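# Store desk cryo box on freezer shelf, close door

## Task

Take the cryo box standing on the desk and set it upright on the freezer's wire shelf, then push the freezer door closed far enough that the gasket keeps it shut. All other boxes must stay on the levels they started on. The freezer is not fixed down and must end no more than about a hand's width from its starting spot. Finish with the gripper open and the robot backed away; the robot must not tip over or be left leaning.

## Robot and tools

ROBOT. TidyBot++: a wheeled base (0.54 m long, 0.50 m wide, 0.38 m tall) on four powered casters, carrying one seven-joint arm with a two-finger gripper. There is a single arm, so every arm argument refers to it. The shoulder sits 0.12 m ahead of the base centre, 0.68 m off the floor. Segments: upper arm 0.42 m, forearm 0.31 m, hand 0.31 m. Cameras: base_camera (fixed on the base) and wrist_camera (looks along the hand). The arm starts folded with the hand pointing down, sticking out up to 0.08 m ahead of the base.

FRAMES. Base frame: origin on the floor below the base centre, x forward, y left, z up, metres. hand_pose is reported in this frame as [x, y, z, qw, qx, qy, qz] for the point between the finger pads; the hand's z axis runs out along the fingers, and the fingers close along its y axis. Odometry frame = the base frame as it was at the start; base_odometry uses it and counts wheel turns only, so slip looks like travel. Heading is radians, left positive, -3.142 to 3.142. base_tilt is in degrees, forward and right positive.

move. One action per call, built from any of base, joints, target, plus optional speeds; all parts start at once. Also takes cameras (list of base_camera, wrist_camera, all; omitted or ["all"] gives all, [] gives none) and blocking (true/omitted: return after everything rests; false: return in about 0.5 s while motion continues). With no action it just reports state and images.
- base: an object with relative offsets from where the base currently is, measured along its own axes at command start: translate_m (forward +, -2 to 2 m), strafe_m (left +, -2 to 2 m), rotate_rad (counter-clockwise +, -6.3 to 6.3 rad). Translate and strafe together give one straight-line move.
- joints: absolute targets by name. joint_1_rad (any angle; positive turns the arm clockwise from above, opposite to heading), joint_2_rad (-2.249 to 2.249, shoulder, 0 is upright, + leans forward), joint_3_rad (any angle), joint_4_rad (-2.579 to 2.579, elbow, 0 straight), joint_5_rad (any), joint_6_rad (-2.099 to 2.099, wrist), joint_7_rad (any; hand-down, + is counter-clockwise from above; at 1.57 fingers open to left/right), gripper_pos (0 open to 1 closed; gap about 85 x (1 - gripper_pos) mm). Unbounded joints go the short way, so turn in steps under half a turn.
- target: one list of seven numbers, an absolute hand pose in the base frame, metres then quaternion, same layout as hand_pose. With target, joints may only contain gripper_pos.
- speeds: caps for that action only: translate_m and strafe_m 0.05 to 0.5 m/s (give one when combined), rotate_rad 0.1 to 1.57 rad/s.
Unknown keys make a call invalid; out-of-range values are refused, and a refusal or an uncommanded stop cancels the rest of that reply's move/wait/finished_scene calls.

wait(seconds 0 to 10, cameras): nothing new commanded; returns state and images, early if running moves finish. stop(cameras): brakes all running motions; braked ones read "stopped" and hold, possibly still pressing. zoom_image(camera, region [x0, y0, x1, y1] pixels from top-left, at most 504 x 504): closer look at that camera's latest image. read_manual(section "licences"): licence texts only. finished_scene(scene 1 or 2): ends the scene; the goal must hold without the robot.

RESULTS. pictures lists image order. move line: "done" or the worst status. base_status, joint_status, hand_status: "done", "moving", "off_target" (rested short, may still push), "contact_stop", "time_out", "not_followed", "torque_fault", "limit_stop_at_motor_heat". "joint command not followed" / "pose unreachable" with "cause:" means a self-collision check withheld arm targets. hand_target is where joints' targets would put the hand. on_its_own lists uncommanded behaviour. motor_effort is percent of max torque, bracketed peak from the last action. ARM HIT, MOTOR HOT, OVER-TEMPERATURE FAULT flag trouble.

PRACTICE. hand_status is done within 10 mm and 2 degrees; usually moves end a few cm off, so correct by adding (wanted - read) to the last target. To hold still, resend hand_target, not hand_pose. A held load makes the arm sag; never command a loaded joint to its current reading. With the hand pointing down it reaches at most about 0.94 m high, only near the base. Poses low and close ahead pointing forward work badly and can hit the base; nothing prevents arm-base contact. The arm does not avoid obstacles and keeps pushing. When a held box touches a surface, hand_pose stops dropping while commands go lower: watch effort and images.

AVOID. Driving or turning while the arm is caught above about 0.6 m can tip the robot; pushing or pulling sideways with a raised hand can lift wheels; reaching far out from folded over nearby furniture can topple it. Back away to right a slight lean. A blocked base pushes hard until 14 s time-out. Torque spikes (over 104.5 N m joints 1-4, 51.3 N m joints 5-7) freeze the arm 10 s. Avoid dropping the box, releasing it while moving, slamming the door, shoving the freezer out of place, squeezing hard on a box still resting on something, and long stretched holds that heat the motors. Objects may get brief random nudges.

Each tool is called after "Request:" by a JSON object that holds its "op" and its "data".

## Session

Request:
{"op": "move", "data": {}}

Scene clock: 0.00 s.
base_odometry: x=+0.000 y=+0.000 heading=+0.000
base_tilt: forward=+0.8 right=-0.1
base_status: not commanded
joint_positions: joint_1_rad=+0.003 joint_2_rad=-0.375 joint_3_rad=+3.171 joint_4_rad=-2.544 joint_5_rad=+0.000 joint_6_rad=-0.847 joint_7_rad=+1.569 gripper_pos=+0.000
joint_status: not commanded
motor_effort: joint_1_rad=+1 joint_2_rad=-1 joint_3_rad=+1 joint_4_rad=+14 joint_5_rad=+0 joint_6_rad=+1 joint_7_rad=+0
hand_pose: x=+0.2639 y=-0.0021 z=+0.5875 quat_wxyz=(-0.005, +0.998, -0.016, +0.063) (m; base frame)
hand_target: x=+0.2631 y=-0.0020 z=+0.5869 quat_wxyz=(-0.005, +0.998, -0.016, +0.062) (m; base frame)
hand_status: not commanded
pictures: base_camera, wrist_camera
Images, in order (width x height): base_camera 644x364, wrist_camera 644x476.

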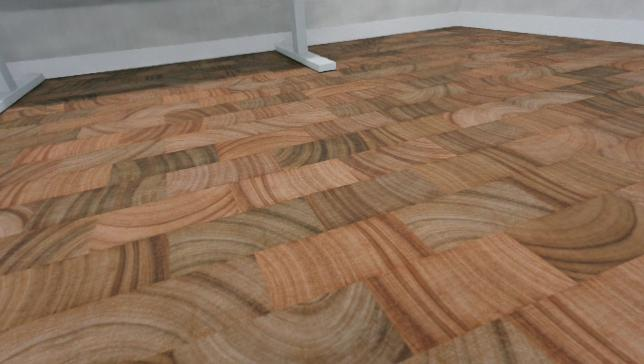

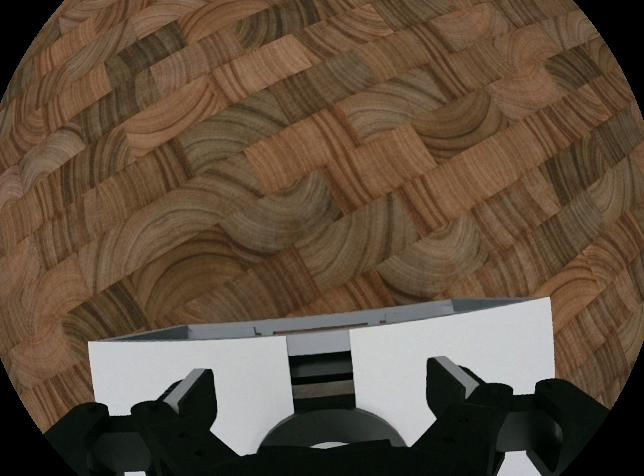

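Request:
{"op": "move", "data": {"joints": {"joint_6_rad": 0.55}}}

Request:
{"op": "move", "data": {"base": {"rotate_rad": 1.2}}}

Request:
{"op": "move", "data": {"base": {"rotate_rad": -2.3}}}

Scene clock: 10.57 s.
move: done
base_odometry: x=+0.000 y=+0.000 heading=+0.000
base_tilt: forward=+0.8 right=-0.1
base_status: not commanded
joint_positions: joint_1_rad=+0.003 joint_2_rad=-0.375 joint_3_rad=+3.171 joint_4_rad=-2.542 joint_5_rad=+0.000 joint_6_rad=+0.520 joint_7_rad=+1.569 gripper_pos=+0.000
joint_status: all done
motor_effort: joint_1_rad=+1(1) joint_2_rad=-6(6) joint_3_rad=+1(1) joint_4_rad=+19(19) joint_5_rad=+0(1) joint_6_rad=+9(9) joint_7_rad=+0(1)
hand_pose: x=+0.5355 y=-0.0135 z=+0.8734 quat_wxyz=(+0.006, +0.733, -0.015, +0.680) (m; base frame)
hand_target: x=+0.5352 y=-0.0136 z=+0.8801 quat_wxyz=(+0.006, +0.725, -0.015, +0.689) (m; base frame)
hand_status: not commanded
pictures: base_camera, wrist_camera
Images, in order (width x height): base_camera 644x364, wrist_camera 644x476.

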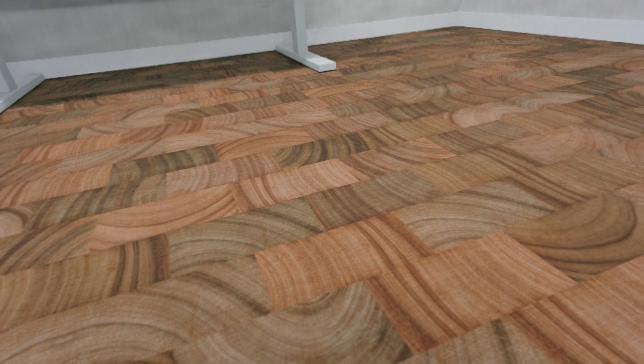

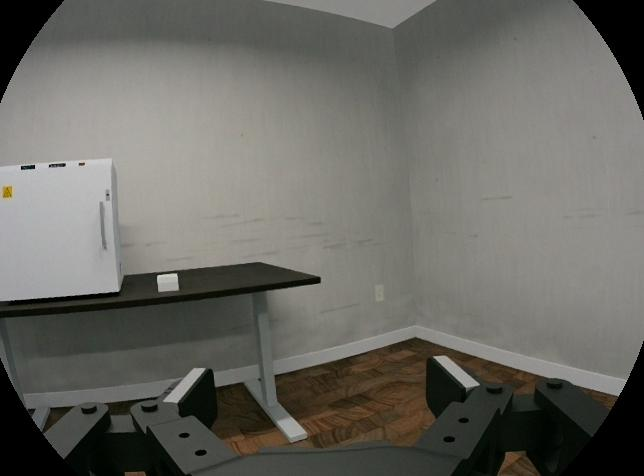

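Scene clock: 12.60 s.
move: done
base_odometry: x=+0.000 y=+0.000 heading=+1.200
base_tilt: forward=+0.8 right=-0.1
base_status: done
joint_positions: joint_1_rad=+0.003 joint_2_rad=-0.375 joint_3_rad=+3.171 joint_4_rad=-2.542 joint_5_rad=+0.000 joint_6_rad=+0.520 joint_7_rad=+1.569 gripper_pos=+0.000
joint_status: not commanded
motor_effort: joint_1_rad=+0(2) joint_2_rad=-6(7) joint_3_rad=+0(2) joint_4_rad=+19(19) joint_5_rad=+0(1) joint_6_rad=+9(10) joint_7_rad=+0(1)
hand_pose: x=+0.5355 y=-0.0133 z=+0.8734 quat_wxyz=(+0.006, +0.733, -0.015, +0.680) (m; base frame)
hand_target: x=+0.5352 y=-0.0136 z=+0.8801 quat_wxyz=(+0.006, +0.725, -0.015, +0.689) (m; base frame)
hand_status: not commanded
pictures: base_camera, wrist_camera
Images, in order (width x height): base_camera 644x364, wrist_camera 644x476.

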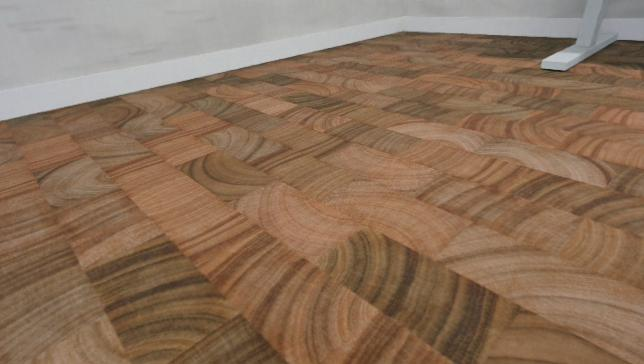

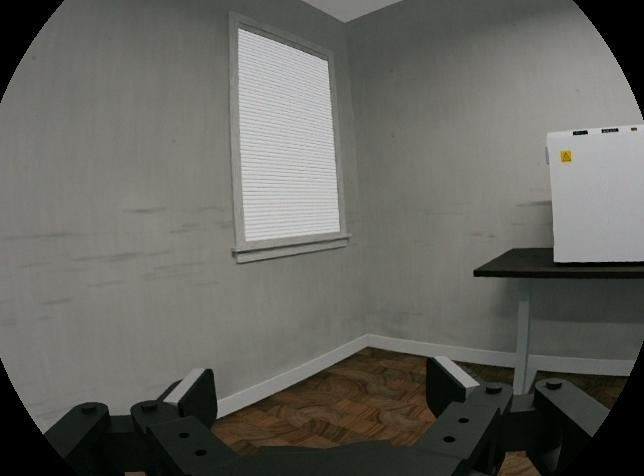

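Scene clock: 15.47 s.
move: done
base_odometry: x=+0.000 y=+0.000 heading=-1.100
base_tilt: forward=+0.8 right=-0.1
base_status: done
joint_positions: joint_1_rad=+0.003 joint_2_rad=-0.375 joint_3_rad=+3.170 joint_4_rad=-2.542 joint_5_rad=+0.000 joint_6_rad=+0.520 joint_7_rad=+1.569 gripper_pos=+0.000
joint_status: not commanded
motor_effort: joint_1_rad=+0(2) joint_2_rad=-6(7) joint_3_rad=+1(2) joint_4_rad=+19(20) joint_5_rad=+0(2) joint_6_rad=+10(10) joint_7_rad=+0(1)
hand_pose: x=+0.5355 y=-0.0128 z=+0.8734 quat_wxyz=(+0.006, +0.733, -0.015, +0.680) (m; base frame)
hand_target: x=+0.5352 y=-0.0136 z=+0.8801 quat_wxyz=(+0.006, +0.725, -0.015, +0.689) (m; base frame)
hand_status: not commanded
pictures: base_camera, wrist_camera
Images, in order (width x height): base_camera 644x364, wrist_camera 644x476.

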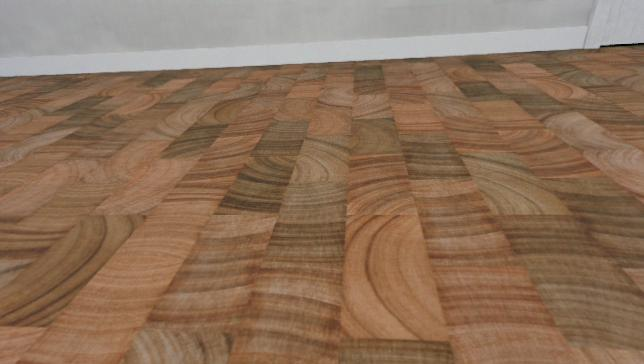

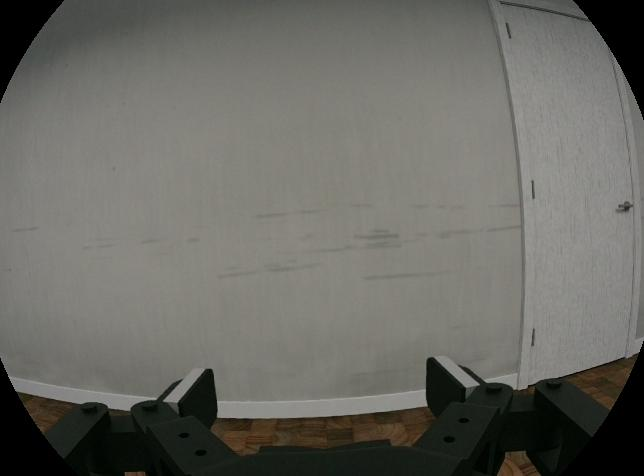

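Request:
{"op": "move", "data": {"base": {"rotate_rad": 1.5}}}

Request:
{"op": "zoom_image", "data": {"camera": "wrist_camera", "region": [60, 100, 560, 400]}}

Scene clock: 24.27 s.
move: done
base_odometry: x=+0.000 y=+0.000 heading=+0.400
base_tilt: forward=+0.8 right=-0.2
base_status: done
joint_positions: joint_1_rad=+0.003 joint_2_rad=-0.375 joint_3_rad=+3.170 joint_4_rad=-2.542 joint_5_rad=+0.000 joint_6_rad=+0.520 joint_7_rad=+1.569 gripper_pos=+0.000
joint_status: not commanded
motor_effort: joint_1_rad=+1(2) joint_2_rad=-6(7) joint_3_rad=+1(2) joint_4_rad=+19(20) joint_5_rad=+0(1) joint_6_rad=+9(10) joint_7_rad=+0(1)
hand_pose: x=+0.5355 y=-0.0130 z=+0.8734 quat_wxyz=(+0.006, +0.733, -0.015, +0.680) (m; base frame)
hand_target: x=+0.5352 y=-0.0136 z=+0.8801 quat_wxyz=(+0.006, +0.725, -0.015, +0.689) (m; base frame)
hand_status: not commanded
pictures: base_camera, wrist_camera
Images, in order (width x height): base_camera 644x364, wrist_camera 644x476.

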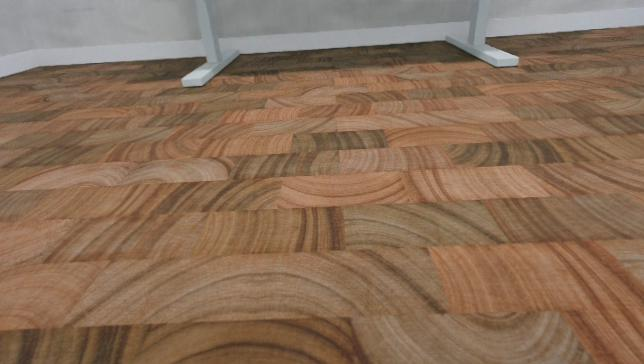

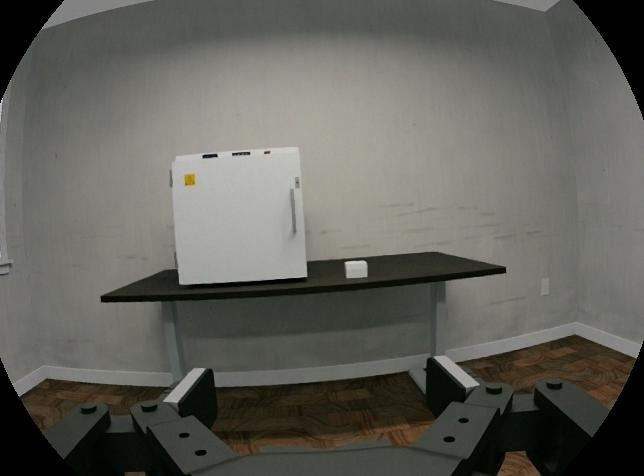

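Scaled by 1.008.

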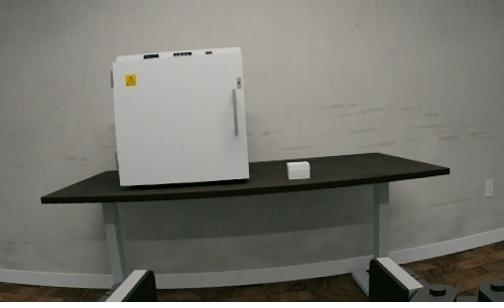

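Request:
{"op": "move", "data": {"base": {"rotate_rad": 0.12}}}

Request:
{"op": "move", "data": {"base": {"translate_m": 0.6}}}

Scene clock: 34.30 s.
move: done
base_odometry: x=+0.000 y=+0.000 heading=+0.519
base_tilt: forward=+0.8 right=-0.2
base_status: done
joint_positions: joint_1_rad=+0.002 joint_2_rad=-0.375 joint_3_rad=+3.170 joint_4_rad=-2.542 joint_5_rad=+0.000 joint_6_rad=+0.520 joint_7_rad=+1.569 gripper_pos=+0.000
joint_status: not commanded
motor_effort: joint_1_rad=+1(2) joint_2_rad=-6(6) joint_3_rad=+1(2) joint_4_rad=+19(20) joint_5_rad=+0(1) joint_6_rad=+9(10) joint_7_rad=+0(1)
hand_pose: x=+0.5356 y=-0.0127 z=+0.8734 quat_wxyz=(+0.006, +0.733, -0.015, +0.680) (m; base frame)
hand_target: x=+0.5352 y=-0.0136 z=+0.8801 quat_wxyz=(+0.006, +0.725, -0.015, +0.689) (m; base frame)
hand_status: not commanded
pictures: base_camera, wrist_camera
Images, in order (width x height): base_camera 644x364, wrist_camera 644x476.

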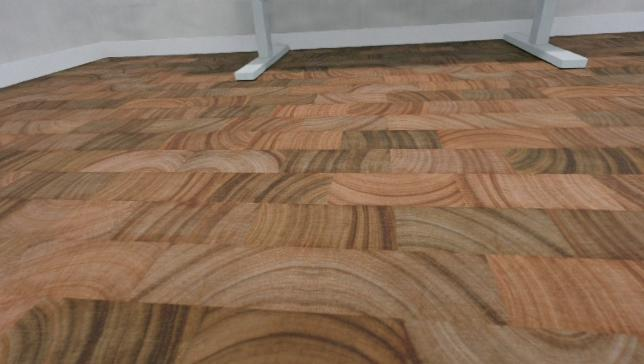

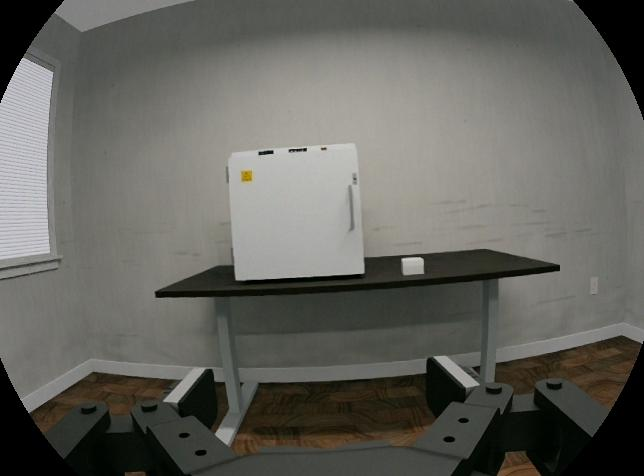

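Scene clock: 36.70 s.
move: done
base_odometry: x=+0.521 y=+0.298 heading=+0.520
base_tilt: forward=+0.9 right=-0.1
base_status: done
joint_positions: joint_1_rad=+0.002 joint_2_rad=-0.374 joint_3_rad=+3.170 joint_4_rad=-2.542 joint_5_rad=+0.000 joint_6_rad=+0.522 joint_7_rad=+1.569 gripper_pos=+0.000
joint_status: not commanded
motor_effort: joint_1_rad=+1(1) joint_2_rad=-6(8) joint_3_rad=+0(1) joint_4_rad=+19(20) joint_5_rad=+0(1) joint_6_rad=+9(10) joint_7_rad=-1(1)
hand_pose: x=+0.5359 y=-0.0128 z=+0.8732 quat_wxyz=(+0.006, +0.733, -0.015, +0.680) (m; base frame)
hand_target: x=+0.5352 y=-0.0136 z=+0.8801 quat_wxyz=(+0.006, +0.725, -0.015, +0.689) (m; base frame)
hand_status: not commanded
pictures: base_camera, wrist_camera
Images, in order (width x height): base_camera 644x364, wrist_camera 644x476.

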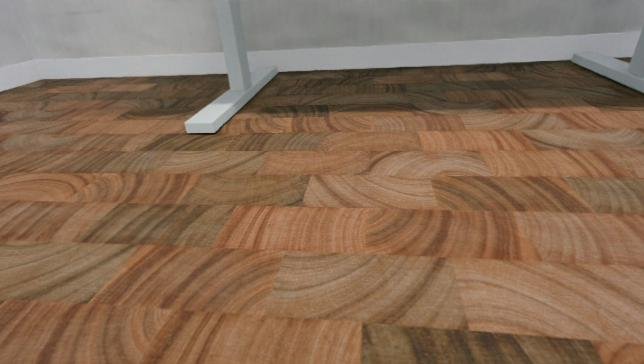

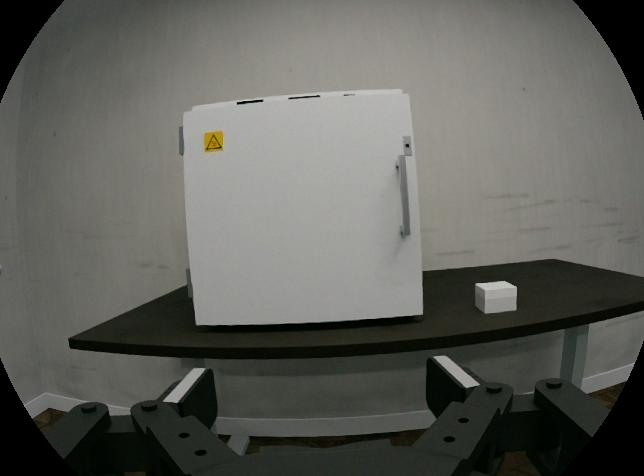

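Request:
{"op": "zoom_image", "data": {"camera": "wrist_camera", "region": [380, 110, 540, 330]}}

Scaled by 2.291.

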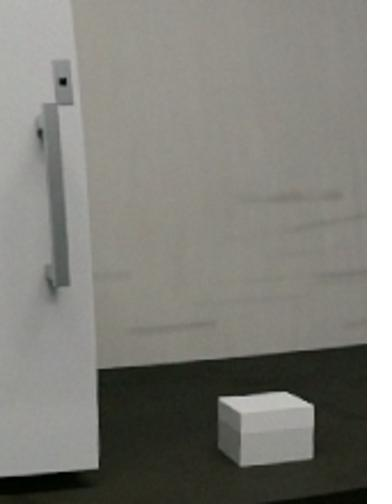

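Request:
{"op": "move", "data": {"joints": {"joint_2_rad": -0.3, "joint_4_rad": -2.132, "joint_6_rad": 0.275, "joint_1_rad": 0}, "base": {"strafe_m": -0.22, "rotate_rad": 0.03}}}

Request:
{"op": "zoom_image", "data": {"camera": "wrist_camera", "region": [100, 60, 600, 420]}}

Scene clock: 93.17 s.
move: done
base_odometry: x=+0.631 y=+0.107 heading=+0.550
base_tilt: forward=+0.9 right=-0.1
base_status: done
joint_positions: joint_1_rad=+0.002 joint_2_rad=-0.325 joint_3_rad=+3.173 joint_4_rad=-2.139 joint_5_rad=+0.000 joint_6_rad=+0.321 joint_7_rad=+1.569 gripper_pos=+0.000
joint_status: all done
motor_effort: joint_1_rad=+1(2) joint_2_rad=-10(10) joint_3_rad=+0(3) joint_4_rad=+21(22) joint_5_rad=+0(1) joint_6_rad=+9(11) joint_7_rad=+0(1)
hand_pose: x=+0.6002 y=-0.0175 z=+1.0290 quat_wxyz=(+0.008, +0.679, -0.015, +0.734) (m; base frame)
hand_target: x=+0.6098 y=-0.0154 z=+1.0069 quat_wxyz=(+0.007, +0.702, -0.014, +0.712) (m; base frame)
hand_status: not commanded
pictures: base_camera, wrist_camera
Images, in order (width x height): base_camera 644x364, wrist_camera 644x476.

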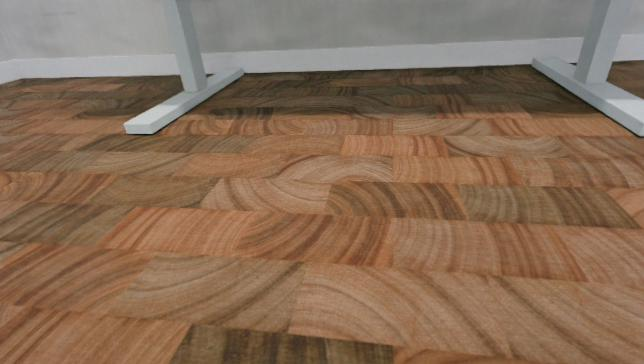

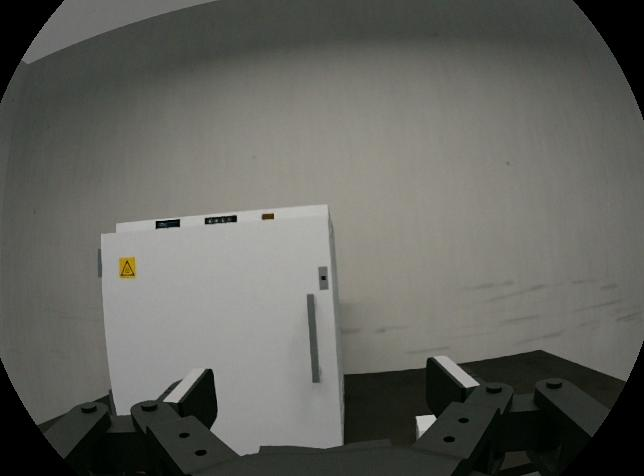

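Scaled by 1.008.

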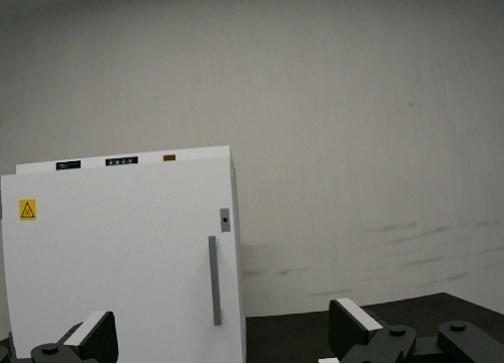

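Request:
{"op": "move", "data": {"joints": {"joint_2_rad": -0.325, "joint_4_rad": -2.262, "joint_6_rad": 0.35, "joint_1_rad": -0.03}, "base": {"translate_m": 0.33}}}

Request:
{"op": "zoom_image", "data": {"camera": "wrist_camera", "region": [150, 60, 500, 476]}}

Scene clock: 119.30 s.
move: done
base_odometry: x=+0.912 y=+0.279 heading=+0.550
base_tilt: forward=+0.8 right=-0.1
base_status: done
joint_positions: joint_1_rad=-0.018 joint_2_rad=-0.321 joint_3_rad=+3.173 joint_4_rad=-2.245 joint_5_rad=+0.000 joint_6_rad=+0.328 joint_7_rad=+1.569 gripper_pos=+0.000
joint_status: all done
motor_effort: joint_1_rad=+1(2) joint_2_rad=-10(13) joint_3_rad=+0(1) joint_4_rad=+21(23) joint_5_rad=-1(1) joint_6_rad=+9(10) joint_7_rad=+0(1)
hand_pose: x=+0.5927 y=-0.0070 z=+0.9647 quat_wxyz=(+0.000, +0.716, -0.008, +0.698) (m; base frame)
hand_target: x=+0.5898 y=-0.0004 z=+0.9630 quat_wxyz=(-0.005, +0.713, -0.003, +0.701) (m; base frame)
hand_status: not commanded
pictures: base_camera, wrist_camera
Images, in order (width x height): base_camera 644x364, wrist_camera 644x476.

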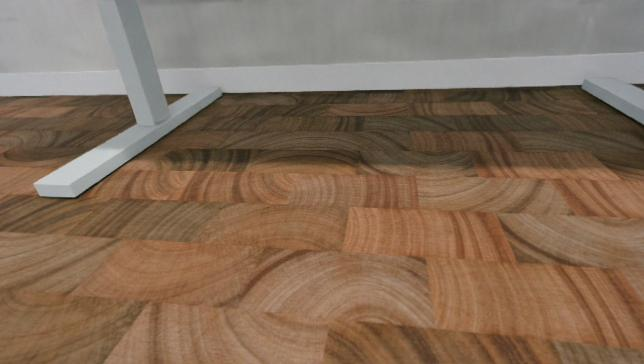

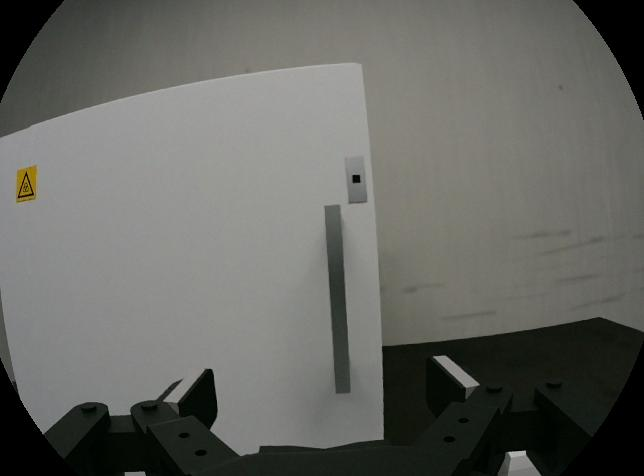

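Scaled by 1.212.

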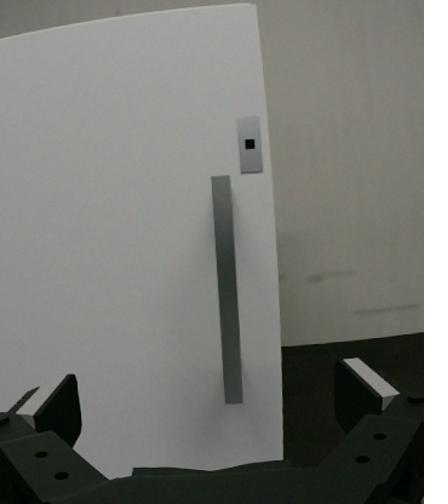

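Request:
{"op": "move", "data": {"joints": {"joint_7_rad": 1.62}, "base": {"rotate_rad": -0.07, "strafe_m": 0.035}, "cameras": []}}

Request:
{"op": "move", "data": {"base": {"translate_m": 0.11}}}

Scene clock: 165.77 s.
move: done
base_odometry: x=+0.894 y=+0.309 heading=+0.479
base_tilt: forward=+0.9 right=-0.2
base_status: done
joint_positions: joint_1_rad=-0.021 joint_2_rad=-0.321 joint_3_rad=+3.173 joint_4_rad=-2.245 joint_5_rad=+0.000 joint_6_rad=+0.328 joint_7_rad=+1.606 gripper_pos=+0.000
joint_status: all done
motor_effort: joint_1_rad=+1(2) joint_2_rad=-10(11) joint_3_rad=+1(3) joint_4_rad=+21(21) joint_5_rad=-1(1) joint_6_rad=+9(9) joint_7_rad=+0(1)
hand_pose: x=+0.5928 y=-0.0051 z=+0.9647 quat_wxyz=(+0.012, +0.716, +0.007, +0.698) (m; base frame)
hand_target: x=+0.5898 y=-0.0004 z=+0.9630 quat_wxyz=(+0.013, +0.713, +0.015, +0.701) (m; base frame)
hand_status: not commanded
pictures: none
No camera images: "cameras" was empty.

Scene clock: 167.00 s.
move: done
base_odometry: x=+0.992 y=+0.360 heading=+0.479
base_tilt: forward=+0.9 right=-0.2
base_status: done
joint_positions: joint_1_rad=-0.021 joint_2_rad=-0.318 joint_3_rad=+3.173 joint_4_rad=-2.245 joint_5_rad=+0.000 joint_6_rad=+0.328 joint_7_rad=+1.606 gripper_pos=+0.000
joint_status: not commanded
motor_effort: joint_1_rad=+0(1) joint_2_rad=-9(13) joint_3_rad=+1(1) joint_4_rad=+21(22) joint_5_rad=-1(1) joint_6_rad=+9(10) joint_7_rad=+0(1)
hand_pose: x=+0.5935 y=-0.0051 z=+0.9635 quat_wxyz=(+0.012, +0.717, +0.007, +0.697) (m; base frame)
hand_target: x=+0.5898 y=-0.0004 z=+0.9630 quat_wxyz=(+0.013, +0.713, +0.015, +0.701) (m; base frame)
hand_status: not commanded
pictures: base_camera, wrist_camera
Images, in order (width x height): base_camera 644x364, wrist_camera 644x476.

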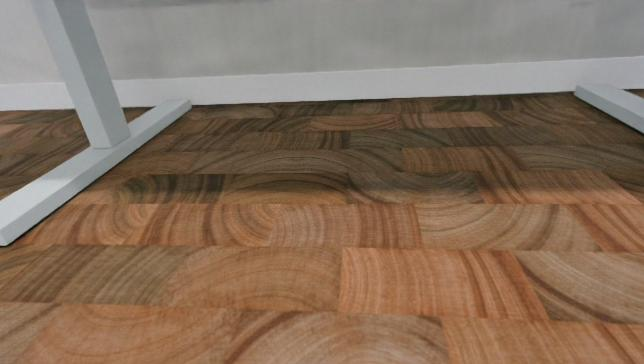

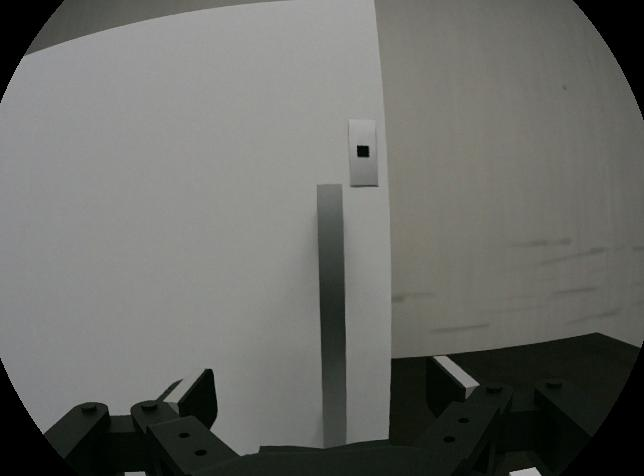

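Request:
{"op": "move", "data": {"base": {"translate_m": 0.085}, "speeds": {"translate_m": 0.15}}}

Request:
{"op": "move", "data": {"joints": {"gripper_pos": 0.55}}}

Scene clock: 177.40 s.
move: done
base_odometry: x=+1.067 y=+0.400 heading=+0.480
base_tilt: forward=+0.8 right=-0.1
base_status: done
joint_positions: joint_1_rad=-0.021 joint_2_rad=-0.342 joint_3_rad=+3.173 joint_4_rad=-2.262 joint_5_rad=+0.000 joint_6_rad=+0.328 joint_7_rad=+1.606 gripper_pos=+0.000
joint_status: not commanded
motor_effort: joint_1_rad=+0(2) joint_2_rad=-6(11) joint_3_rad=+0(3) joint_4_rad=+22(26) joint_5_rad=+0(1) joint_6_rad=+10(11) joint_7_rad=+0(1)
hand_pose: x=+0.5849 y=-0.0055 z=+0.9643 quat_wxyz=(+0.012, +0.714, +0.006, +0.700) (m; base frame)
hand_target: x=+0.5898 y=-0.0004 z=+0.9630 quat_wxyz=(+0.013, +0.713, +0.015, +0.701) (m; base frame)
hand_status: not commanded
pictures: base_camera, wrist_camera
Images, in order (width x height): base_camera 644x364, wrist_camera 644x476.

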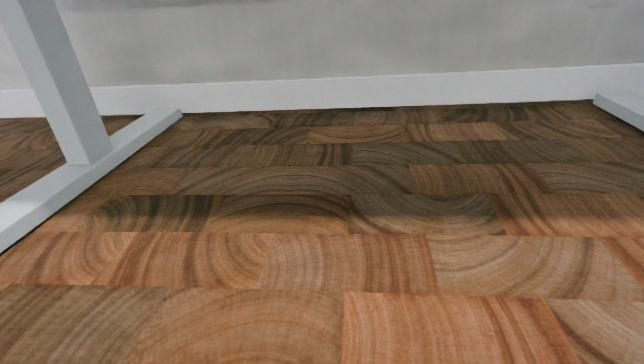

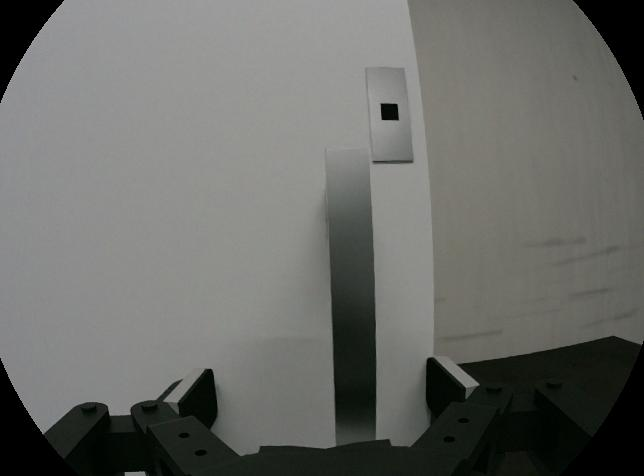

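Scene clock: 178.23 s.
move: done
base_odometry: x=+1.067 y=+0.399 heading=+0.480
base_tilt: forward=+0.8 right=-0.2
base_status: not commanded
joint_positions: joint_1_rad=-0.010 joint_2_rad=-0.369 joint_3_rad=+3.188 joint_4_rad=-2.278 joint_5_rad=+0.000 joint_6_rad=+0.328 joint_7_rad=+1.606 gripper_pos=+0.549
joint_status: all done
motor_effort: joint_1_rad=-3(6) joint_2_rad=+4(5) joint_3_rad=-4(7) joint_4_rad=+28(29) joint_5_rad=+1(3) joint_6_rad=+11(12) joint_7_rad=+0(0)
hand_pose: x=+0.5753 y=-0.0184 z=+0.9671 quat_wxyz=(+0.018, +0.711, -0.005, +0.703) (m; base frame)
hand_target: x=+0.5898 y=-0.0004 z=+0.9630 quat_wxyz=(+0.013, +0.713, +0.015, +0.701) (m; base frame)
hand_status: not commanded
pictures: base_camera, wrist_camera
Images, in order (width x height): base_camera 644x364, wrist_camera 644x476.

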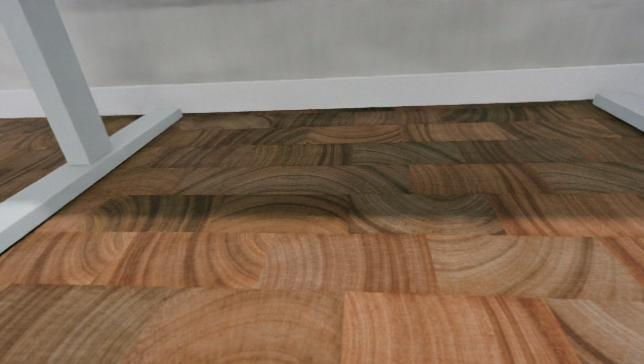

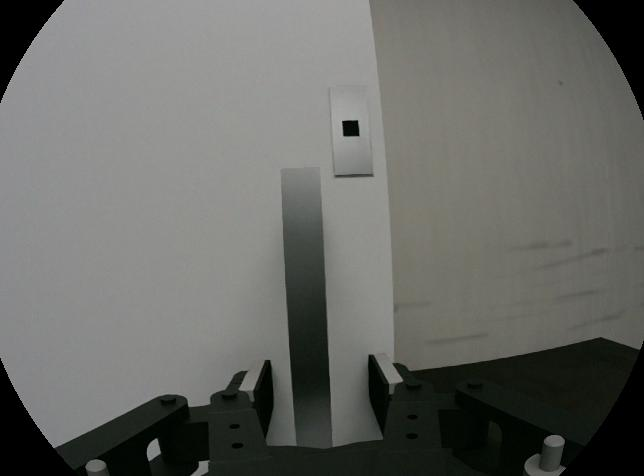

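Request:
{"op": "move", "data": {"base": {"translate_m": -0.022}, "cameras": []}}

Request:
{"op": "move", "data": {"joints": {"gripper_pos": 0.85}}}

Scene clock: 184.50 s.
move: done
base_odometry: x=+1.047 y=+0.389 heading=+0.480
base_tilt: forward=+0.9 right=-0.1
base_status: done
joint_positions: joint_1_rad=-0.024 joint_2_rad=-0.325 joint_3_rad=+3.178 joint_4_rad=-2.252 joint_5_rad=+0.000 joint_6_rad=+0.334 joint_7_rad=+1.606 gripper_pos=+0.550
joint_status: not commanded
motor_effort: joint_1_rad=+1(3) joint_2_rad=-9(12) joint_3_rad=+0(3) joint_4_rad=+20(27) joint_5_rad=+0(1) joint_6_rad=+9(11) joint_7_rad=+0(1)
hand_pose: x=+0.5908 y=-0.0070 z=+0.9643 quat_wxyz=(+0.012, +0.715, +0.005, +0.699) (m; base frame)
hand_target: x=+0.5898 y=-0.0004 z=+0.9630 quat_wxyz=(+0.013, +0.713, +0.015, +0.701) (m; base frame)
hand_status: not commanded
pictures: none
No camera images: "cameras" was empty.

Scene clock: 185.20 s.
move: done
base_odometry: x=+1.047 y=+0.389 heading=+0.480
base_tilt: forward=+0.9 right=-0.1
base_status: not commanded
joint_positions: joint_1_rad=-0.018 joint_2_rad=-0.325 joint_3_rad=+3.185 joint_4_rad=-2.252 joint_5_rad=+0.000 joint_6_rad=+0.334 joint_7_rad=+1.606 gripper_pos=+0.850
joint_status: all done
motor_effort: joint_1_rad=-2(6) joint_2_rad=-9(10) joint_3_rad=-4(7) joint_4_rad=+21(22) joint_5_rad=+0(3) joint_6_rad=+9(9) joint_7_rad=+0(1)
hand_pose: x=+0.5908 y=-0.0136 z=+0.9643 quat_wxyz=(+0.016, +0.715, +0.000, +0.699) (m; base frame)
hand_target: x=+0.5898 y=-0.0004 z=+0.9630 quat_wxyz=(+0.013, +0.713, +0.015, +0.701) (m; base frame)
hand_status: not commanded
pictures: base_camera, wrist_camera
Images, in order (width x height): base_camera 644x364, wrist_camera 644x476.

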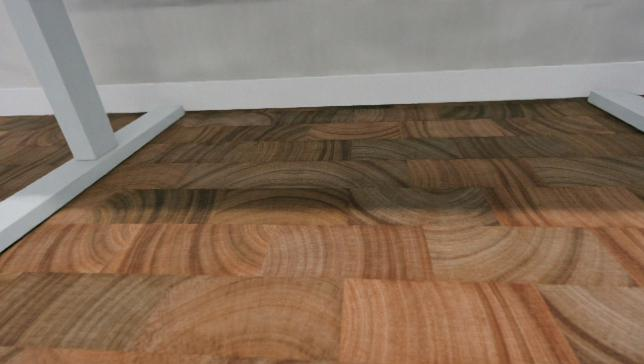

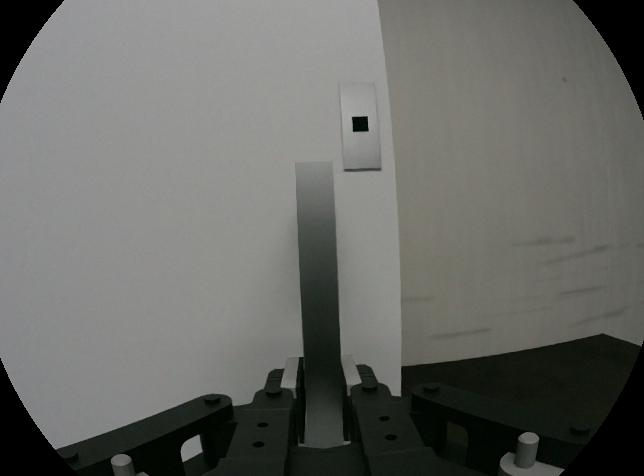

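Request:
{"op": "move", "data": {"joints": {"gripper_pos": 1.0}, "cameras": []}}

Request:
{"op": "move", "data": {"base": {"translate_m": -0.05}, "speeds": {"translate_m": 0.1}}}

Scene clock: 197.57 s.
move: off_target
base_odometry: x=+1.047 y=+0.389 heading=+0.480
base_tilt: forward=+0.9 right=-0.1
base_status: not commanded
joint_positions: joint_1_rad=-0.017 joint_2_rad=-0.326 joint_3_rad=+3.186 joint_4_rad=-2.252 joint_5_rad=+0.000 joint_6_rad=+0.334 joint_7_rad=+1.606 gripper_pos=+0.883
joint_status: gripper_pos off_target (ended at +0.883, target +1.000)
motor_effort: joint_1_rad=-2(5) joint_2_rad=-7(9) joint_3_rad=-3(6) joint_4_rad=+22(24) joint_5_rad=+1(2) joint_6_rad=+10(10) joint_7_rad=+0(1)
hand_pose: x=+0.5906 y=-0.0144 z=+0.9643 quat_wxyz=(+0.016, +0.715, -0.001, +0.699) (m; base frame)
hand_target: x=+0.5898 y=-0.0004 z=+0.9630 quat_wxyz=(+0.013, +0.713, +0.015, +0.701) (m; base frame)
hand_status: not commanded
pictures: none
No camera images: "cameras" was empty.

Scene clock: 198.60 s.
move: done
base_odometry: x=+1.003 y=+0.366 heading=+0.479
base_tilt: forward=+0.9 right=-0.1
base_status: done
joint_positions: joint_1_rad=-0.026 joint_2_rad=-0.308 joint_3_rad=+3.173 joint_4_rad=-2.241 joint_5_rad=+0.000 joint_6_rad=+0.339 joint_7_rad=+1.606 gripper_pos=+0.884
joint_status: not commanded
motor_effort: joint_1_rad=+0(2) joint_2_rad=-12(17) joint_3_rad=+0(3) joint_4_rad=+20(21) joint_5_rad=+1(2) joint_6_rad=+9(10) joint_7_rad=+1(1)
hand_pose: x=+0.5969 y=-0.0033 z=+0.9643 quat_wxyz=(+0.010, +0.715, +0.008, +0.699) (m; base frame)
hand_target: x=+0.5898 y=-0.0004 z=+0.9630 quat_wxyz=(+0.013, +0.713, +0.015, +0.701) (m; base frame)
hand_status: not commanded
pictures: base_camera, wrist_camera
Images, in order (width x height): base_camera 644x364, wrist_camera 644x476.

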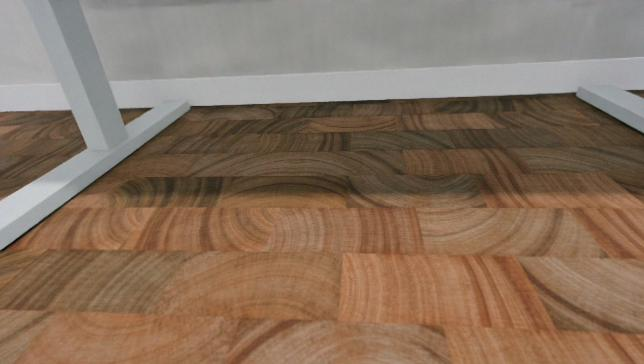

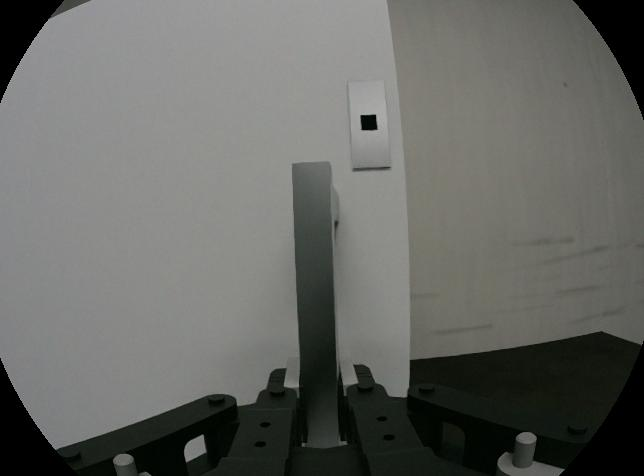

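Request:
{"op": "move", "data": {"base": {"translate_m": -0.086, "strafe_m": 0.266, "rotate_rad": -0.35}, "speeds": {"translate_m": 0.2, "rotate_rad": 0.22}}}

Scene clock: 208.30 s.
move: done
base_odometry: x=+0.803 y=+0.562 heading=+0.129
base_tilt: forward=+0.8 right=-0.1
base_status: done
joint_positions: joint_1_rad=-0.024 joint_2_rad=-0.309 joint_3_rad=+3.176 joint_4_rad=-2.242 joint_5_rad=+0.000 joint_6_rad=+0.339 joint_7_rad=+1.606 gripper_pos=+0.884
joint_status: not commanded
motor_effort: joint_1_rad=-1(6) joint_2_rad=-11(14) joint_3_rad=-2(7) joint_4_rad=+19(22) joint_5_rad=+2(3) joint_6_rad=+8(10) joint_7_rad=+0(1)
hand_pose: x=+0.5968 y=-0.0055 z=+0.9640 quat_wxyz=(+0.012, +0.715, +0.006, +0.699) (m; base frame)
hand_target: x=+0.5898 y=-0.0004 z=+0.9630 quat_wxyz=(+0.013, +0.713, +0.015, +0.701) (m; base frame)
hand_status: not commanded
pictures: base_camera, wrist_camera
Images, in order (width x height): base_camera 644x364, wrist_camera 644x476.

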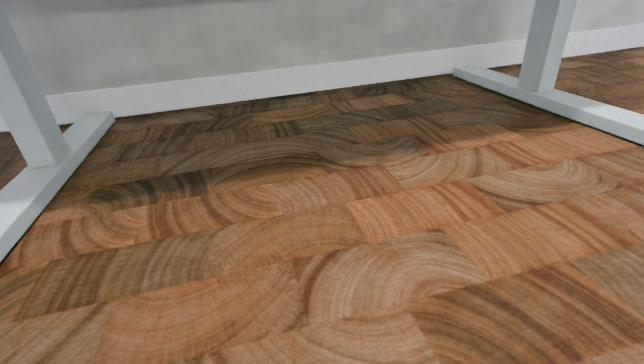

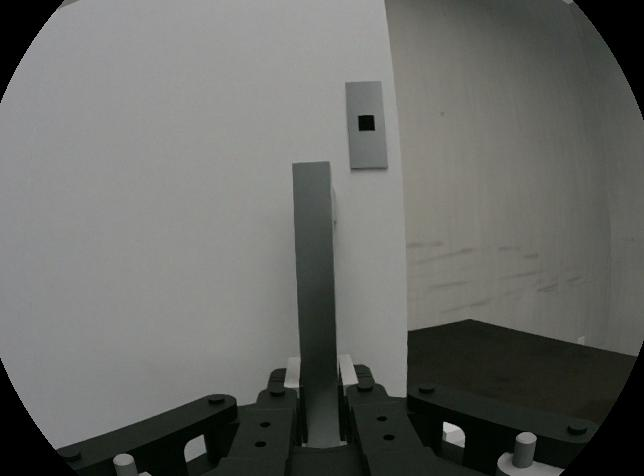

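Request:
{"op": "move", "data": {"base": {"translate_m": -0.082, "strafe_m": 0.242, "rotate_rad": -0.32}, "speeds": {"translate_m": 0.2, "rotate_rad": 0.22}}}

Request:
{"op": "move", "data": {"base": {"translate_m": -0.082, "strafe_m": 0.242, "rotate_rad": -0.32}, "speeds": {"translate_m": 0.2, "rotate_rad": 0.22}}}

Request:
{"op": "move", "data": {"base": {"translate_m": -0.082, "strafe_m": 0.242, "rotate_rad": -0.32}, "speeds": {"translate_m": 0.2, "rotate_rad": 0.22}}}

Scene clock: 225.43 s.
move: done
base_odometry: x=+0.691 y=+0.792 heading=-0.191
base_tilt: forward=+0.8 right=-0.1
base_status: done
joint_positions: joint_1_rad=-0.019 joint_2_rad=-0.309 joint_3_rad=+3.181 joint_4_rad=-2.242 joint_5_rad=+0.000 joint_6_rad=+0.339 joint_7_rad=+1.606 gripper_pos=+0.884
joint_status: not commanded
motor_effort: joint_1_rad=-2(5) joint_2_rad=-10(12) joint_3_rad=-2(7) joint_4_rad=+20(21) joint_5_rad=+2(3) joint_6_rad=+9(9) joint_7_rad=+1(1)
hand_pose: x=+0.5968 y=-0.0110 z=+0.9640 quat_wxyz=(+0.015, +0.715, +0.002, +0.699) (m; base frame)
hand_target: x=+0.5898 y=-0.0004 z=+0.9630 quat_wxyz=(+0.013, +0.713, +0.015, +0.701) (m; base frame)
hand_status: not commanded
pictures: base_camera, wrist_camera
Images, in order (width x height): base_camera 644x364, wrist_camera 644x476.

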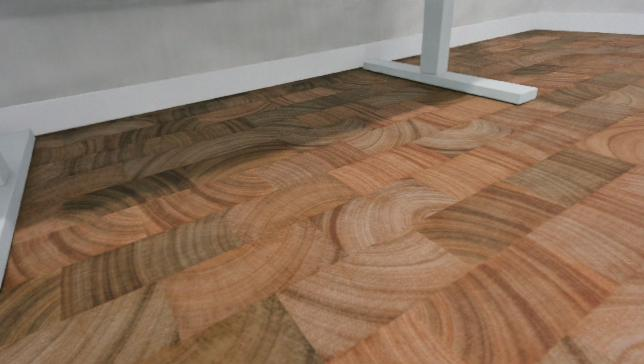

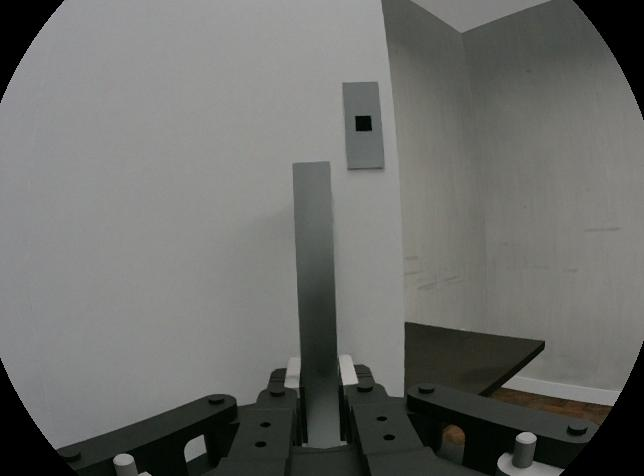

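Scene clock: 227.47 s.
move: done
base_odometry: x=+0.656 y=+1.045 heading=-0.512
base_tilt: forward=+0.8 right=-0.2
base_status: done
joint_positions: joint_1_rad=-0.013 joint_2_rad=-0.309 joint_3_rad=+3.190 joint_4_rad=-2.242 joint_5_rad=+0.000 joint_6_rad=+0.339 joint_7_rad=+1.606 gripper_pos=+0.884
joint_status: not commanded
motor_effort: joint_1_rad=-2(6) joint_2_rad=-8(11) joint_3_rad=-3(8) joint_4_rad=+20(22) joint_5_rad=+1(3) joint_6_rad=+9(9) joint_7_rad=+0(1)
hand_pose: x=+0.5966 y=-0.0184 z=+0.9640 quat_wxyz=(+0.019, +0.715, -0.004, +0.698) (m; base frame)
hand_target: x=+0.5898 y=-0.0004 z=+0.9630 quat_wxyz=(+0.013, +0.713, +0.015, +0.701) (m; base frame)
hand_status: not commanded
pictures: base_camera, wrist_camera
Images, in order (width x height): base_camera 644x364, wrist_camera 644x476.

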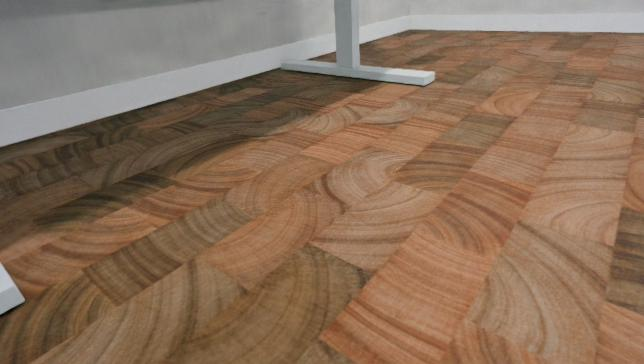

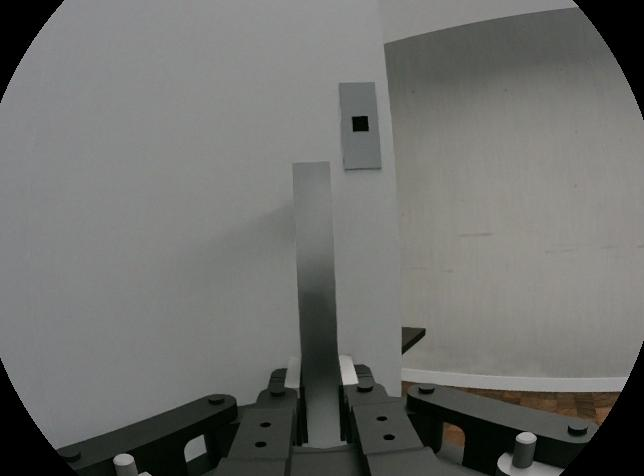

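Scene clock: 229.47 s.
move: done
base_odometry: x=+0.703 y=+1.297 heading=-0.832
base_tilt: forward=+0.8 right=-0.1
base_status: done
joint_positions: joint_1_rad=-0.005 joint_2_rad=-0.310 joint_3_rad=+3.199 joint_4_rad=-2.243 joint_5_rad=+0.000 joint_6_rad=+0.339 joint_7_rad=+1.606 gripper_pos=+0.884
joint_status: not commanded
motor_effort: joint_1_rad=-2(7) joint_2_rad=-8(11) joint_3_rad=-4(10) joint_4_rad=+21(23) joint_5_rad=+0(3) joint_6_rad=+8(10) joint_7_rad=+0(1)
hand_pose: x=+0.5957 y=-0.0274 z=+0.9640 quat_wxyz=(+0.024, +0.715, -0.011, +0.698) (m; base frame)
hand_target: x=+0.5898 y=-0.0004 z=+0.9630 quat_wxyz=(+0.013, +0.713, +0.015, +0.701) (m; base frame)
hand_status: not commanded
pictures: base_camera, wrist_camera
Images, in order (width x height): base_camera 644x364, wrist_camera 644x476.

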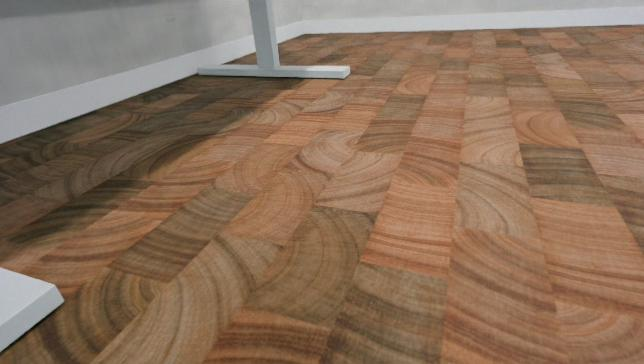

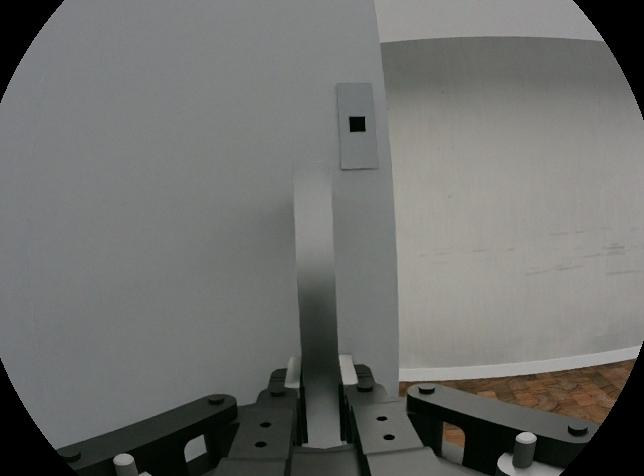

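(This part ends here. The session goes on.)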